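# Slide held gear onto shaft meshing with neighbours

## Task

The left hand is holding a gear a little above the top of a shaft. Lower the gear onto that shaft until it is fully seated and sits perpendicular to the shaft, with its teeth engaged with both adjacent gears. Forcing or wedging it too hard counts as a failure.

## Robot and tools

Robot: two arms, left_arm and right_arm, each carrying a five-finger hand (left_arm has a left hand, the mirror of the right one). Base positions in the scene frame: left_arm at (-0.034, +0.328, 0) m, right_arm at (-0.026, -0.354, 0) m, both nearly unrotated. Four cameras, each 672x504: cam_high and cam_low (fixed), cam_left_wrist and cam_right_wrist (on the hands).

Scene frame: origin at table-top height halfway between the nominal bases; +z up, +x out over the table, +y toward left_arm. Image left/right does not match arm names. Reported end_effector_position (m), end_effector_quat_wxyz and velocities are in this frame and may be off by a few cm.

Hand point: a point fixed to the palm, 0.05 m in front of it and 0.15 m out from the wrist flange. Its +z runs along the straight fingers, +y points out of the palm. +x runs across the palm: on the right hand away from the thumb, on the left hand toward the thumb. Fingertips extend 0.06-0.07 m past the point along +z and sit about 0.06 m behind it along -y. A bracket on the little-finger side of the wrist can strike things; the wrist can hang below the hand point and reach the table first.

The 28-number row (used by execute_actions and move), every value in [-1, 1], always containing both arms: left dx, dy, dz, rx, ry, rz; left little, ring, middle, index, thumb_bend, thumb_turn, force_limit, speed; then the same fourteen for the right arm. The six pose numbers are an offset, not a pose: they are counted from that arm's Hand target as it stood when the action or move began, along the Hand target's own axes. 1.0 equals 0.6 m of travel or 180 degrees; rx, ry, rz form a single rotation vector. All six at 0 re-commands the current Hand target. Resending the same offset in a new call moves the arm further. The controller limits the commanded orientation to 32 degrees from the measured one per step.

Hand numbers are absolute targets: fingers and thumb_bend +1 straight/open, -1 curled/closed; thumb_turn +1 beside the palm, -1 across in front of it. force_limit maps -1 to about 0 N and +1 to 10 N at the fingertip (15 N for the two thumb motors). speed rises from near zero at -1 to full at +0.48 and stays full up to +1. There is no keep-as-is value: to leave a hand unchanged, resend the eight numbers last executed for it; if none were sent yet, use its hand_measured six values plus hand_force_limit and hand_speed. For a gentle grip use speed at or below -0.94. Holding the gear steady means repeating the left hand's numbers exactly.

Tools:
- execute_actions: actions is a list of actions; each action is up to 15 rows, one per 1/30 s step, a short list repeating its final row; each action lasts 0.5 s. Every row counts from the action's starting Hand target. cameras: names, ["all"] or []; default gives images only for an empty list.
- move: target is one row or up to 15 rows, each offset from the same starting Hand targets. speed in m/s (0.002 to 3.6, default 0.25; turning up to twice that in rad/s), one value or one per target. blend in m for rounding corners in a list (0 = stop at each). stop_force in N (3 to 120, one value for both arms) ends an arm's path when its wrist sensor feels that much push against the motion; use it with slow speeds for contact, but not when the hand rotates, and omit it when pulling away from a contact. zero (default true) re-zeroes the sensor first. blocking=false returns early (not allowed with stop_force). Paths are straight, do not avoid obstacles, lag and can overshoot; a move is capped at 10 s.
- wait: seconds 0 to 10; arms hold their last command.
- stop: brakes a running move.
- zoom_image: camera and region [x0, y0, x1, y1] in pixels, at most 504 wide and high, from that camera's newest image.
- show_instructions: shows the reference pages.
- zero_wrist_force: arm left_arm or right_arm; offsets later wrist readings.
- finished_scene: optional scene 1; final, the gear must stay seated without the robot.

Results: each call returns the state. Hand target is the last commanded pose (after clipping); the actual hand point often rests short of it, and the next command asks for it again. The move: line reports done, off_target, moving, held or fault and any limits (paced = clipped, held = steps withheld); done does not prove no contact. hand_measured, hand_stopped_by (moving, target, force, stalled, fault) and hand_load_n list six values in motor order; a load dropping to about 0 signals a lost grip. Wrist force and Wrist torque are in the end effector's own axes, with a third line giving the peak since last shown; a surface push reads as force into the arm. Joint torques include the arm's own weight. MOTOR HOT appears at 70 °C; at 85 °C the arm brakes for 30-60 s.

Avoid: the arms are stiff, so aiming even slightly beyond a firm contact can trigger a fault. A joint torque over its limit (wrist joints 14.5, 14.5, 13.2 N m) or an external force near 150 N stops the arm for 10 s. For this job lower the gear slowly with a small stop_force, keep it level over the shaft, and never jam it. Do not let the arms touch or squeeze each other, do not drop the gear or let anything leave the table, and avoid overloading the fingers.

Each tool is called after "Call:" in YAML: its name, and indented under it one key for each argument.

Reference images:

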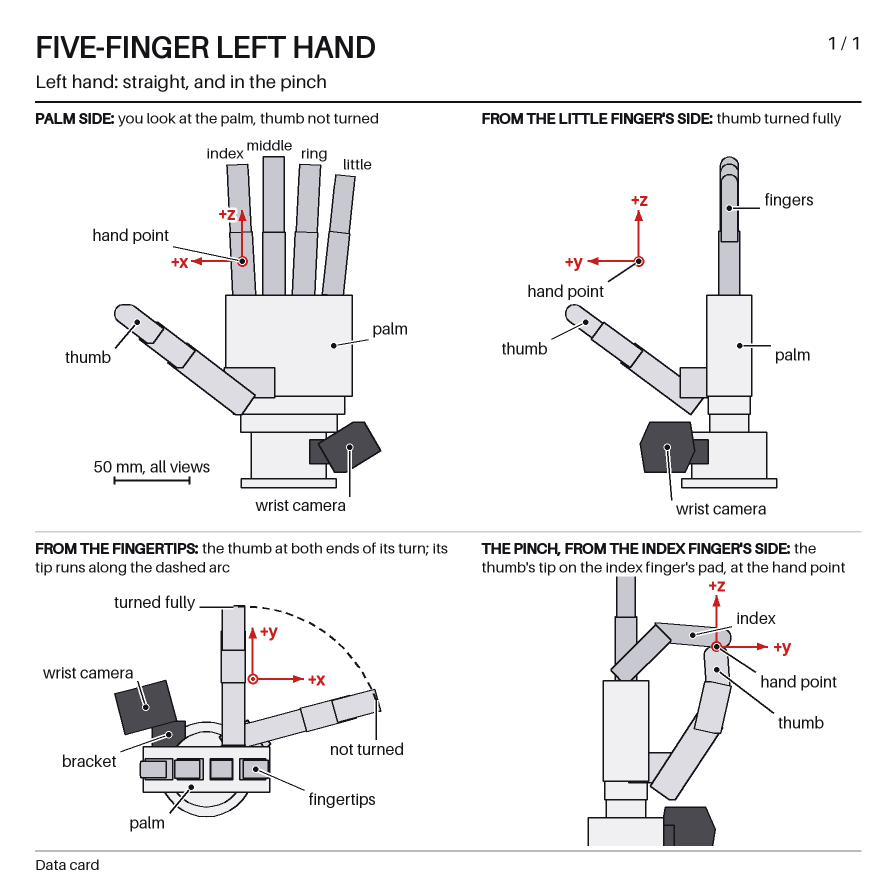

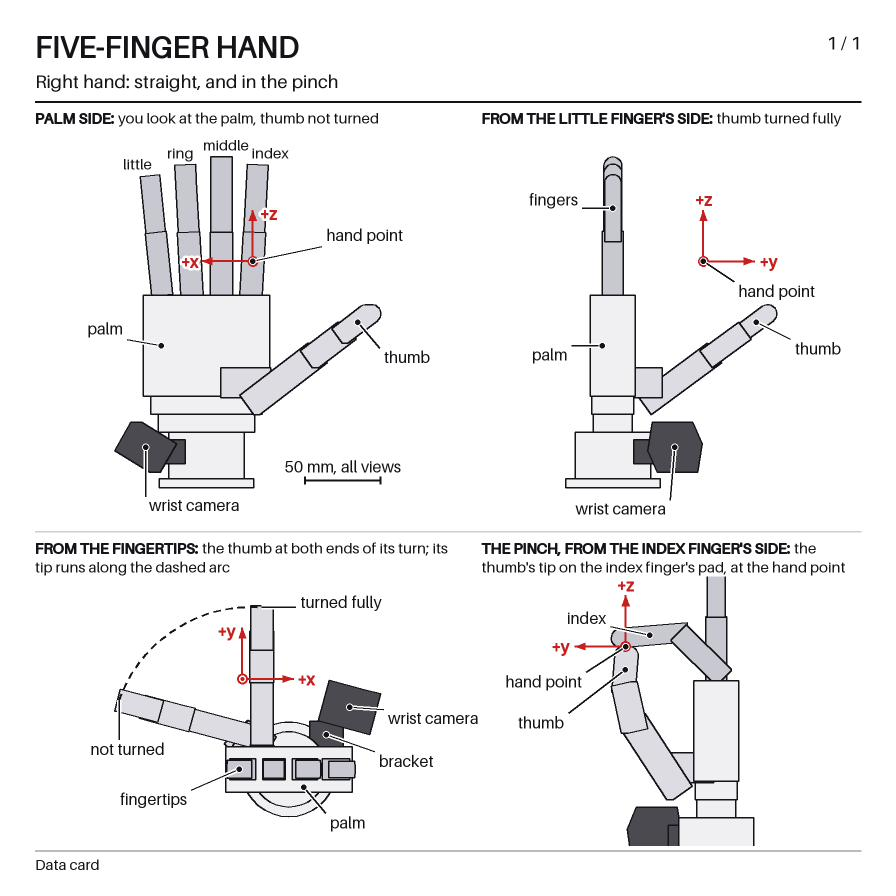

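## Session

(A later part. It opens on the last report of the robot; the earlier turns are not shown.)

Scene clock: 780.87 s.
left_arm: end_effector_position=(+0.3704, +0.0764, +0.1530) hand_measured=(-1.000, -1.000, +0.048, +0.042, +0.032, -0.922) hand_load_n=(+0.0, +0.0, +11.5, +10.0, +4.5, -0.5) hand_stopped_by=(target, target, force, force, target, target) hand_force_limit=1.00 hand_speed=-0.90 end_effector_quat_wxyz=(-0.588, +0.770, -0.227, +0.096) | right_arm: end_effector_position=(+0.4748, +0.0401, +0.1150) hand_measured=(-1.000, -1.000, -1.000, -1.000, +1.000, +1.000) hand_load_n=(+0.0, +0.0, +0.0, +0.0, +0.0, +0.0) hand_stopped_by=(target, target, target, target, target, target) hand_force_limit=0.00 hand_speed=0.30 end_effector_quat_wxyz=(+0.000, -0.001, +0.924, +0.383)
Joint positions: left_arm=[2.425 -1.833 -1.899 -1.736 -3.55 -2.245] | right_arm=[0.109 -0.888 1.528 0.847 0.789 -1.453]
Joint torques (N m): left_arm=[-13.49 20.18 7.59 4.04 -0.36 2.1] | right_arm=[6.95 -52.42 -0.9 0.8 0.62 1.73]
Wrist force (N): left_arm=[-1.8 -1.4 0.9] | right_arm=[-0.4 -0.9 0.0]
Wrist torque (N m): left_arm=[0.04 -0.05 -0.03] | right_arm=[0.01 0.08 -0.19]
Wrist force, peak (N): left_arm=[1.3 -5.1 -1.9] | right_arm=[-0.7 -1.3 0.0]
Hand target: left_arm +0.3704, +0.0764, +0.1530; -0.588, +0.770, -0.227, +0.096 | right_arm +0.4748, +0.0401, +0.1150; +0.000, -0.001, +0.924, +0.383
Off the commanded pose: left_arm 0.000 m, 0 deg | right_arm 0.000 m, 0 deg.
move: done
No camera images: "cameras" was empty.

Call:
move:
  target: [-0.00008,0.0143,0.00456,0,0,0,-1,-1,0.048,0.040,0.032,-0.922,1.0,-0.9,0,0,0,0,0,0,-1,-1,-1,-1,1,1,0,0.3]
  speed: 0.004
  stop_force: 4
  cameras: ["cam_left_wrist", "cam_right_wrist"]

Call:
zoom_image:
  camera: "cam_right_wrist"
  region: [430, 0, 550, 140]

Call:
zoom_image:
  camera: "cam_left_wrist"
  region: [200, 80, 370, 290]

Scene clock: 787.97 s.
left_arm: end_effector_position=(+0.3696, +0.0770, +0.1454) hand_measured=(-1.000, -1.000, +0.048, +0.042, +0.032, -0.922) hand_load_n=(+0.0, +0.5, +13.5, +10.5, +3.5, -1.5) hand_stopped_by=(target, target, force, force, target, target) hand_force_limit=1.00 hand_speed=-0.90 end_effector_quat_wxyz=(-0.588, +0.770, -0.227, +0.096) | right_arm: end_effector_position=(+0.4748, +0.0401, +0.1150) hand_measured=(-1.000, -1.000, -1.000, -1.000, +1.000, +1.000) hand_load_n=(+0.0, +0.0, +0.0, +0.0, +0.0, +0.0) hand_stopped_by=(target, target, target, target, target, target) hand_force_limit=0.00 hand_speed=0.30 end_effector_quat_wxyz=(+0.000, -0.001, +0.924, +0.383)
Joint positions: left_arm=[2.425 -1.842 -1.91 -1.716 -3.55 -2.246] | right_arm=[0.109 -0.888 1.528 0.847 0.789 -1.453]
Joint torques (N m): left_arm=[-12.27 36.22 29.9 0.28 -0.16 -1.03] | right_arm=[7.17 -52.93 -1.17 0.91 0.62 1.7]
Wrist force (N): left_arm=[-5.0 -6.8 0.9] | right_arm=[-0.5 -0.9 0.0]
Wrist torque (N m): left_arm=[0.13 -0.04 0.00] | right_arm=[-0.01 0.08 -0.19]
Wrist force, peak (N): left_arm=[-5.0 -9.7 0.3] | right_arm=[-0.4 -1.3 -0.2]
Hand target: left_arm +0.3696, +0.0770, +0.1454; -0.588, +0.770, -0.227, +0.096 (not the last commanded pose) | right_arm +0.4748, +0.0401, +0.1150; +0.000, -0.001, +0.924, +0.383
Off the commanded pose: left_arm 0.001 m, 0 deg | right_arm 0.000 m, 0 deg.
move: contact (left_arm)
camera_calibration:
cam_left_wrist: T_world_to_cam=[[0.439866, 0.0228991, 0.897771, -0.301086], [0.415299, -0.89155, -0.180737, -0.0682061], [0.796269, 0.452344, -0.401673, -0.160032], [0, 0, 0, 1]] pos_world=[0.288192, 0.0184751, 0.193698]
cam_right_wrist: T_world_to_cam=[[-0.229544, 0.648095, 0.726142, 0.00113177], [0.839272, -0.246009, 0.484873, -0.44057], [0.492881, 0.72073, -0.487459, -0.0920085], [0, 0, 0, 1]] pos_world=[0.415367, -0.0428041, 0.167948]
Images, in order (width x height): cam_left_wrist 672x504, cam_right_wrist 672x504.

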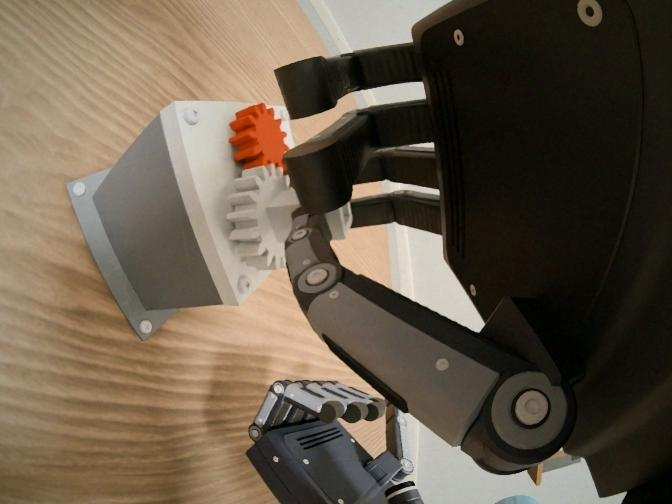

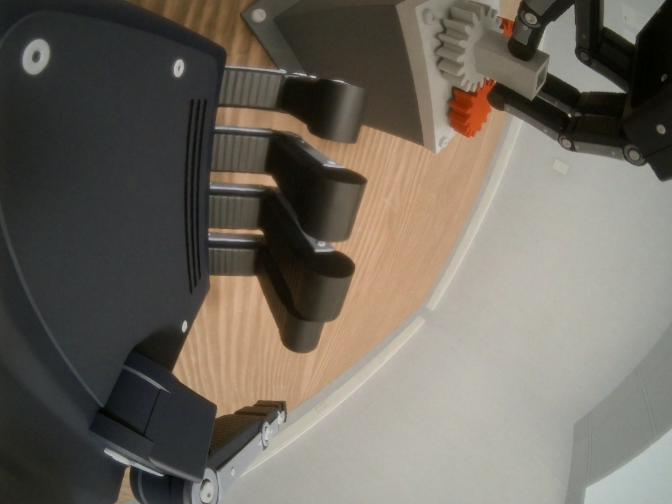

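Scaled by 3.600 from the camera's 672x504 image, which has a finer 960x720 frame.

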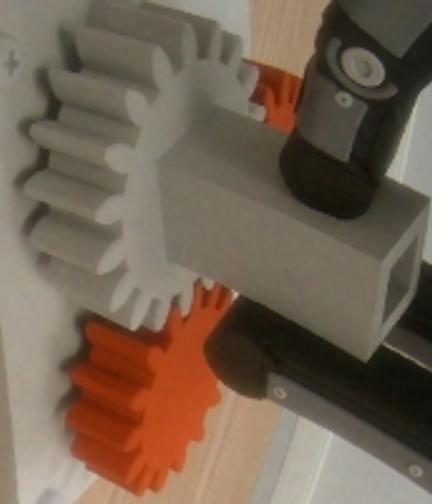

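Scaled by 2.400 from the camera's 672x504 image, which has a finer 960x720 frame.

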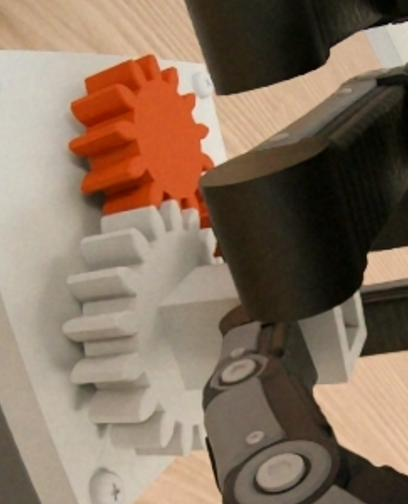

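Call:
move:
  target: [-0.0008,-0.0003,-0.0001,0,0,0,-1,-1,0.048,0.040,0.032,-0.922,1.0,-0.9,0,0,0,0,0,0,-1,-1,-1,-1,1,1,0,0.3]
  speed: 0.01
  cameras: []

Scene clock: 796.43 s.
left_arm: end_effector_position=(+0.3692, +0.0771, +0.1456) hand_measured=(-1.000, -1.000, +0.048, +0.042, +0.032, -0.922) hand_load_n=(+0.0, +0.0, +11.0, +10.0, +4.5, +0.0) hand_stopped_by=(target, target, force, force, target, target) hand_force_limit=1.00 hand_speed=-0.90 end_effector_quat_wxyz=(-0.588, +0.770, -0.227, +0.096) | right_arm: end_effector_position=(+0.4748, +0.0401, +0.1150) hand_measured=(-1.000, -1.000, -1.000, -1.000, +1.000, +1.000) hand_load_n=(+0.0, +0.0, +0.0, +0.0, +0.0, +0.0) hand_stopped_by=(target, target, target, target, target, target) hand_force_limit=0.00 hand_speed=0.30 end_effector_quat_wxyz=(+0.000, -0.001, +0.924, +0.383)
Joint positions: left_arm=[2.425 -1.841 -1.911 -1.717 -3.551 -2.246] | right_arm=[0.109 -0.888 1.528 0.847 0.789 -1.453]
Joint torques (N m): left_arm=[-12.99 37.84 6.49 -0.42 -0.51 -2.11] | right_arm=[7.14 -52.74 -1.11 0.9 0.51 1.74]
Wrist force (N): left_arm=[-0.1 0.1 0.7] | right_arm=[-0.5 -0.9 -0.1]
Wrist torque (N m): left_arm=[0.01 0.01 -0.07] | right_arm=[0.03 0.10 -0.19]
Wrist force, peak (N): left_arm=[-5.2 -6.6 1.3] | right_arm=[-0.6 -1.3 -0.3]
Hand target: left_arm +0.3692, +0.0772, +0.1456; -0.588, +0.770, -0.227, +0.096 | right_arm +0.4748, +0.0401, +0.1150; +0.000, -0.001, +0.924, +0.383
Off the commanded pose: left_arm 0.000 m, 0 deg | right_arm 0.000 m, 0 deg.
move: done
No camera images: "cameras" was empty.

Call:
move:
  target: [-0.00002,0.00318,0.00101,0,0,0,-1,-1,0.048,0.040,0.032,-0.922,1.0,-0.9,0,0,0,0,0,0,-1,-1,-1,-1,1,1,0,0.3]
  speed: 0.003
  stop_force: 4
  cameras: []

Scene clock: 799.60 s.
left_arm: end_effector_position=(+0.3691, +0.0772, +0.1453) hand_measured=(-1.000, -1.000, +0.048, +0.042, +0.032, -0.922) hand_load_n=(+0.0, +0.0, +11.0, +10.5, +3.0, +0.0) hand_stopped_by=(target, target, force, force, target, target) hand_force_limit=1.00 hand_speed=-0.90 end_effector_quat_wxyz=(-0.588, +0.770, -0.226, +0.096) | right_arm: end_effector_position=(+0.4748, +0.0401, +0.1150) hand_measured=(-1.000, -1.000, -1.000, -1.000, +1.000, +1.000) hand_load_n=(+0.0, +0.0, +0.0, +0.0, +0.0, +0.0) hand_stopped_by=(target, target, target, target, target, target) hand_force_limit=0.00 hand_speed=0.30 end_effector_quat_wxyz=(+0.000, -0.001, +0.924, +0.383)
Joint positions: left_arm=[2.425 -1.841 -1.911 -1.716 -3.551 -2.246] | right_arm=[0.109 -0.888 1.528 0.847 0.789 -1.453]
Joint torques (N m): left_arm=[-11.66 36.37 28.05 -0.32 -0.34 -1.13] | right_arm=[7.22 -52.45 -0.91 1.04 0.5 1.57]
Wrist force (N): left_arm=[-0.1 -5.7 -0.5] | right_arm=[-0.5 -0.9 0.1]
Wrist torque (N m): left_arm=[0.07 -0.02 -0.06] | right_arm=[0.00 0.09 -0.20]
Wrist force, peak (N): left_arm=[-0.6 -7.4 -1.0] | right_arm=[-0.5 -1.2 -0.1]
Hand target: left_arm +0.3691, +0.0772, +0.1453; -0.588, +0.770, -0.226, +0.096 (not the last commanded pose) | right_arm +0.4748, +0.0401, +0.1150; +0.000, -0.001, +0.924, +0.383
Off the commanded pose: left_arm 0.002 m, 0 deg | right_arm 0.000 m, 0 deg.
move: contact (left_arm)
No camera images: "cameras" was empty.

Call:
move:
  target: [0,-0.00040,-0.00013,0,0,0,-1,-1,0.048,0.040,0.032,-0.922,1.0,-0.9,0,0,0,0,0,0,-1,-1,-1,-1,1,1,0,0.3]
  speed: 0.01
  cameras: []

Call:
move:
  target: [0,0,0,0,0,0,-1,-1,0.20,0.20,0.10,-0.922,1.0,-0.9,0,0,0,0,0,0,-1,-1,-1,-1,1,1,0,0.3]
  speed: 0.01
  cameras: ["cam_left_wrist", "cam_right_wrist"]

Scene clock: 807.27 s.
left_arm: end_effector_position=(+0.3691, +0.0772, +0.1456) hand_measured=(-1.000, -1.000, +0.048, +0.042, +0.032, -0.922) hand_load_n=(+0.0, +0.0, +10.5, +10.0, +4.5, +0.0) hand_stopped_by=(target, target, force, force, target, target) hand_force_limit=1.00 hand_speed=-0.90 end_effector_quat_wxyz=(-0.588, +0.770, -0.226, +0.096) | right_arm: end_effector_position=(+0.4748, +0.0401, +0.1150) hand_measured=(-1.000, -1.000, -1.000, -1.000, +1.000, +1.000) hand_load_n=(+0.0, +0.0, +0.0, +0.0, +0.0, +0.0) hand_stopped_by=(target, target, target, target, target, target) hand_force_limit=0.00 hand_speed=0.30 end_effector_quat_wxyz=(+0.000, -0.001, +0.924, +0.383)
Joint positions: left_arm=[2.425 -1.841 -1.911 -1.717 -3.551 -2.246] | right_arm=[0.109 -0.888 1.528 0.847 0.789 -1.453]
Joint torques (N m): left_arm=[-8.63 38.89 29.99 -0.59 0.17 1.91] | right_arm=[7.02 -52.34 -1.2 1.06 0.49 1.7]
Wrist force (N): left_arm=[0.6 0.4 0.3] | right_arm=[-0.4 -1.1 0.0]
Wrist torque (N m): left_arm=[0.05 0.00 -0.09] | right_arm=[0.00 0.08 -0.20]
Wrist force, peak (N): left_arm=[-0.2 -5.6 -0.5] | right_arm=[-0.5 -1.3 0.2]
Hand target: left_arm +0.3691, +0.0772, +0.1456; -0.588, +0.770, -0.226, +0.096 | right_arm +0.4748, +0.0401, +0.1150; +0.000, -0.001, +0.924, +0.383
Off the commanded pose: left_arm 0.000 m, 0 deg | right_arm 0.000 m, 0 deg.
move: done
No camera images: "cameras" was empty.

Scene clock: 808.10 s.
left_arm: end_effector_position=(+0.3691, +0.0772, +0.1456) hand_measured=(-1.000, -1.000, +0.200, +0.200, +0.100, -0.922) hand_load_n=(+0.0, +0.0, +0.0, +0.0, +0.0, +0.0) hand_stopped_by=(target, target, target, target, target, target) hand_force_limit=1.00 hand_speed=-0.90 end_effector_quat_wxyz=(-0.588, +0.770, -0.226, +0.096) | right_arm: end_effector_position=(+0.4748, +0.0401, +0.1150) hand_measured=(-1.000, -1.000, -1.000, -1.000, +1.000, +1.000) hand_load_n=(+0.0, +0.0, +0.0, +0.0, +0.0, +0.0) hand_stopped_by=(target, target, target, target, target, target) hand_force_limit=0.00 hand_speed=0.30 end_effector_quat_wxyz=(+0.000, -0.001, +0.924, +0.383)
Joint positions: left_arm=[2.425 -1.841 -1.911 -1.717 -3.551 -2.246] | right_arm=[0.109 -0.888 1.528 0.847 0.789 -1.453]
Joint torques (N m): left_arm=[-7.18 38.17 29.86 -0.53 0.59 2.02] | right_arm=[6.89 -52.59 -1.46 1.03 0.37 1.67]
Wrist force (N): left_arm=[0.2 0.2 -0.3] | right_arm=[-0.5 -1.0 -0.2]
Wrist torque (N m): left_arm=[0.04 -0.03 -0.08] | right_arm=[0.01 0.10 -0.20]
Wrist force, peak (N): left_arm=[0.6 -0.1 0.2] | right_arm=[-0.7 -1.1 -0.2]
Hand target: left_arm +0.3691, +0.0772, +0.1456; -0.588, +0.770, -0.226, +0.096 | right_arm +0.4748, +0.0401, +0.1150; +0.000, -0.001, +0.924, +0.383
Off the commanded pose: left_arm 0.000 m, 0 deg | right_arm 0.000 m, 0 deg.
move: done
camera_calibration:
cam_left_wrist: T_world_to_cam=[[0.439829, 0.0229793, 0.897788, -0.301088], [0.415339, -0.891548, -0.180656, -0.0678525], [0.796269, 0.452344, -0.401673, -0.159724], [0, 0, 0, 1]] pos_world=[0.287792, 0.0186752, 0.193899]
cam_right_wrist: T_world_to_cam=[[-0.229544, 0.648095, 0.726142, 0.00113177], [0.839272, -0.246009, 0.484873, -0.44057], [0.492881, 0.72073, -0.487459, -0.0920085], [0, 0, 0, 1]] pos_world=[0.415367, -0.0428041, 0.167948]
Images, in order (width x height): cam_left_wrist 672x504, cam_right_wrist 672x504.

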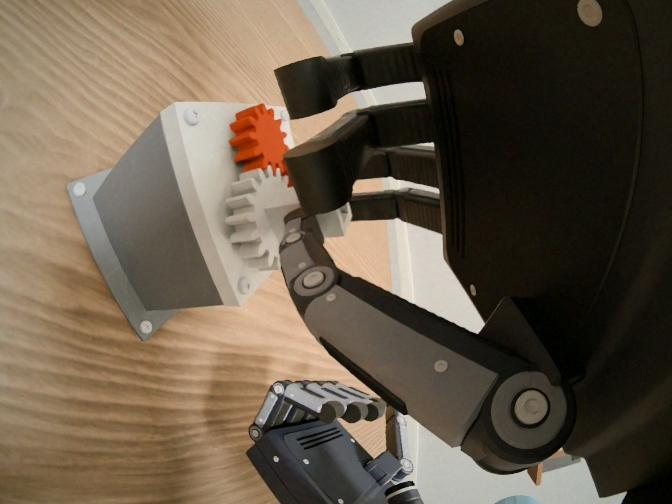

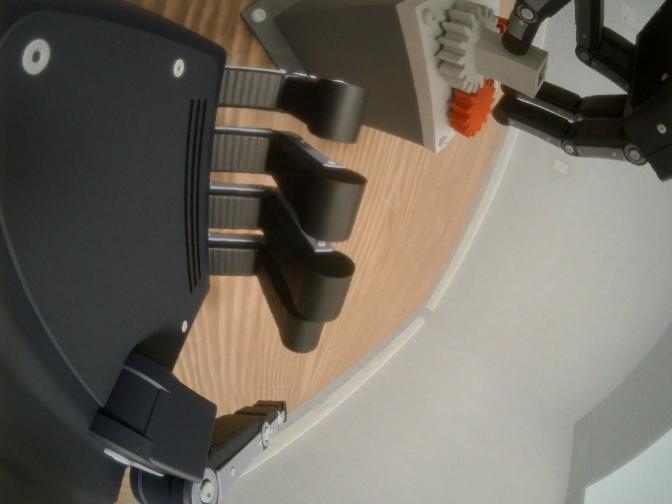

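Call:
move:
  target: [0,0,0,0,0,0,-1,-1,0.5,0.5,0.15,-0.922,1.0,-0.9,0,0,0,0,0,0,-1,-1,-1,-1,1,1,0,0.3]
  speed: 0.01
  cameras: ["cam_left_wrist"]

Call:
move:
  target: [0.0004,-0.0715,-0.0228,0,0,0,-1,-1,0.5,0.5,0.15,-0.922,1.0,-0.9,0,0,0,0,0,0,-1,-1,-1,-1,1,1,0,0.3]
  speed: 0.03
  stop_force: 3
  cameras: ["cam_left_wrist", "cam_right_wrist"]

Call:
zoom_image:
  camera: "cam_right_wrist"
  region: [420, 0, 560, 150]

Call:
zoom_image:
  camera: "cam_left_wrist"
  region: [130, 100, 330, 300]

Scene clock: 813.93 s.
left_arm: end_effector_position=(+0.3691, +0.0772, +0.1456) hand_measured=(-1.000, -1.000, +0.500, +0.500, +0.150, -0.922) hand_load_n=(+0.0, +0.0, +0.0, +0.0, +0.0, +0.0) hand_stopped_by=(target, target, target, target, target, target) hand_force_limit=1.00 hand_speed=-0.90 end_effector_quat_wxyz=(-0.588, +0.770, -0.226, +0.096) | right_arm: end_effector_position=(+0.4748, +0.0401, +0.1150) hand_measured=(-1.000, -1.000, -1.000, -1.000, +1.000, +1.000) hand_load_n=(+0.0, +0.0, +0.0, +0.0, +0.0, +0.0) hand_stopped_by=(target, target, target, target, target, target) hand_force_limit=0.00 hand_speed=0.30 end_effector_quat_wxyz=(+0.000, -0.001, +0.924, +0.383)
Joint positions: left_arm=[2.425 -1.841 -1.911 -1.717 -3.551 -2.246] | right_arm=[0.109 -0.888 1.528 0.847 0.789 -1.453]
Joint torques (N m): left_arm=[2.77 39.35 28.9 -0.5 1.96 2.07] | right_arm=[6.84 -52.62 -1.45 1.08 0.44 1.62]
Wrist force (N): left_arm=[0.2 0.1 -0.3] | right_arm=[-0.3 -0.9 0.1]
Wrist torque (N m): left_arm=[0.02 -0.01 -0.08] | right_arm=[0.00 0.06 -0.18]
Wrist force, peak (N): left_arm=[0.2 0.0 -0.6] | right_arm=[-0.4 -1.3 0.1]
Hand target: left_arm +0.3691, +0.0772, +0.1456; -0.588, +0.770, -0.226, +0.096 | right_arm +0.4748, +0.0401, +0.1150; +0.000, -0.001, +0.924, +0.383
Off the commanded pose: left_arm 0.000 m, 0 deg | right_arm 0.000 m, 0 deg.
move: done
camera_calibration:
cam_left_wrist: T_world_to_cam=[[0.439829, 0.0229793, 0.897788, -0.301088], [0.415339, -0.891548, -0.180656, -0.0678525], [0.796269, 0.452344, -0.401673, -0.159724], [0, 0, 0, 1]] pos_world=[0.287792, 0.0186752, 0.193899]
Images, in order (width x height): cam_left_wrist 672x504.

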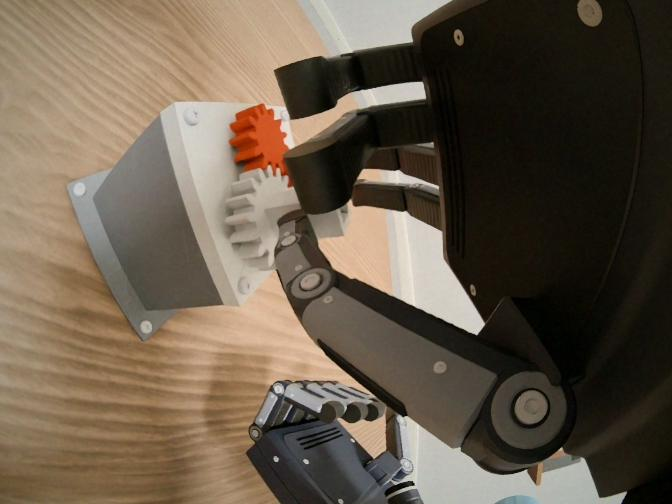

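Scene clock: 816.57 s.
left_arm: end_effector_position=(+0.3738, +0.0741, +0.1903) hand_measured=(-1.000, -1.000, +0.500, +0.500, +0.150, -0.922) hand_load_n=(+0.0, +0.0, +0.0, +0.0, +0.0, +0.0) hand_stopped_by=(target, target, target, target, target, target) hand_force_limit=1.00 hand_speed=-0.90 end_effector_quat_wxyz=(-0.588, +0.770, -0.226, +0.096) | right_arm: end_effector_position=(+0.4748, +0.0401, +0.1150) hand_measured=(-1.000, -1.000, -1.000, -1.000, +1.000, +1.000) hand_load_n=(+0.0, +0.0, +0.0, +0.0, +0.0, +0.0) hand_stopped_by=(target, target, target, target, target, target) hand_force_limit=0.00 hand_speed=0.30 end_effector_quat_wxyz=(+0.000, -0.001, +0.924, +0.383)
Joint positions: left_arm=[2.426 -1.794 -1.839 -1.833 -3.55 -2.243] | right_arm=[0.109 -0.888 1.528 0.847 0.789 -1.453]
Joint torques (N m): left_arm=[10.06 38.1 32.13 -0.54 2.42 -2.04] | right_arm=[6.49 -52.22 -1.09 1.07 0.47 1.61]
Wrist force (N): left_arm=[0.2 0.0 0.0] | right_arm=[-0.4 -0.8 0.0]
Wrist torque (N m): left_arm=[0.04 -0.02 -0.08] | right_arm=[0.02 0.08 -0.19]
Wrist force, peak (N): left_arm=[0.5 0.1 -0.5] | right_arm=[-0.7 -1.1 -0.1]
Hand target: left_arm +0.3738, +0.0741, +0.1903; -0.588, +0.770, -0.226, +0.096 | right_arm +0.4748, +0.0401, +0.1150; +0.000, -0.001, +0.924, +0.383
Off the commanded pose: left_arm 0.000 m, 0 deg | right_arm 0.000 m, 0 deg.
move: done
camera_calibration:
cam_left_wrist: T_world_to_cam=[[0.439829, 0.0229793, 0.897788, -0.343216], [0.415339, -0.891548, -0.180656, -0.0644931], [0.796269, 0.452344, -0.401673, -0.14411], [0, 0, 0, 1]] pos_world=[0.292492, 0.0155752, 0.238599]
cam_right_wrist: T_world_to_cam=[[-0.229544, 0.648095, 0.726142, 0.00113177], [0.839272, -0.246009, 0.484873, -0.44057], [0.492881, 0.72073, -0.487459, -0.0920085], [0, 0, 0, 1]] pos_world=[0.415367, -0.0428041, 0.167948]
Images, in order (width x height): cam_left_wrist 672x504, cam_right_wrist 672x504.

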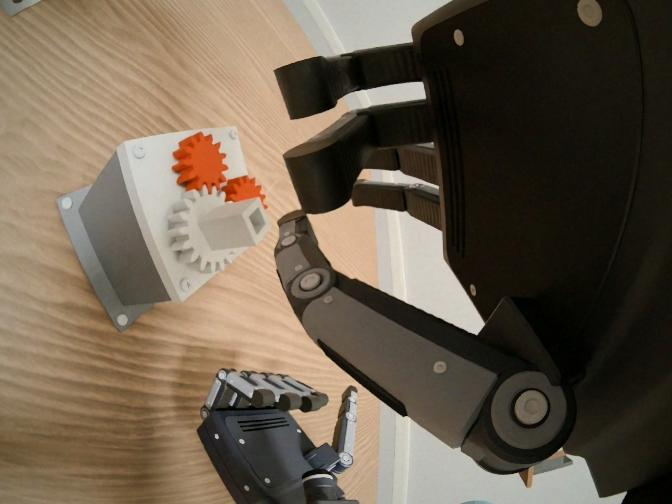

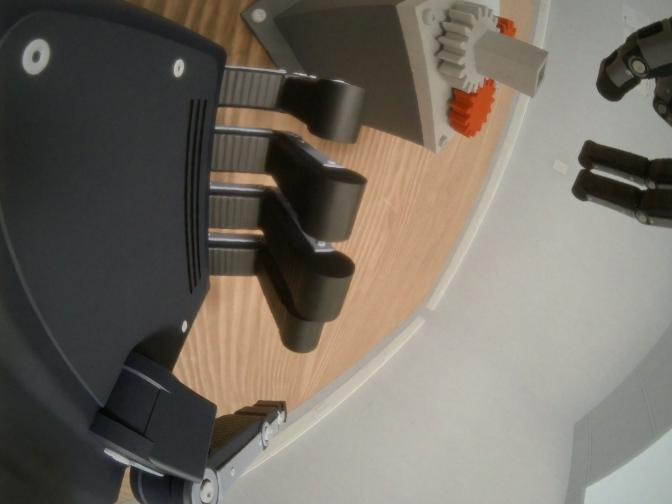

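Scaled by 3.360 from the camera's 672x504 image, which has a finer 960x720 frame.

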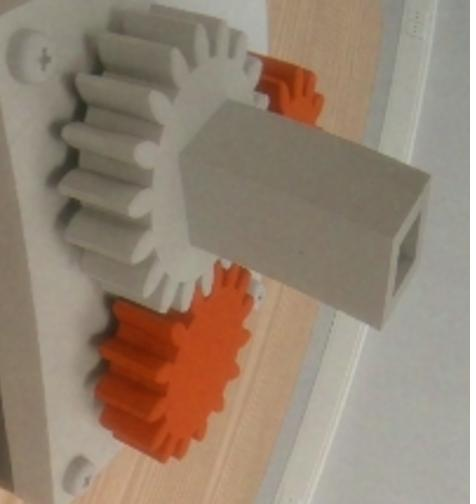

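Scaled by 2.520 from the camera's 672x504 image, which has a finer 960x720 frame.

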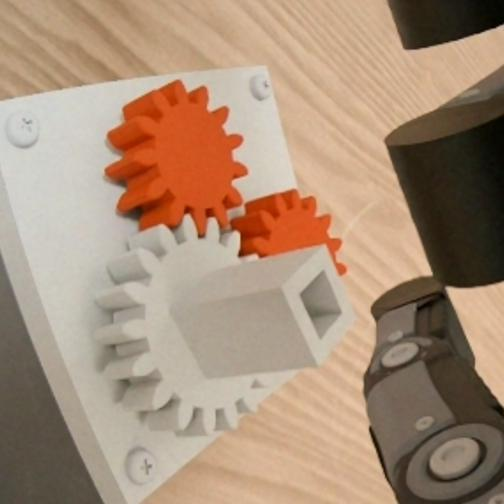

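Call:
finished_scene:

The scene is finished: the task was done.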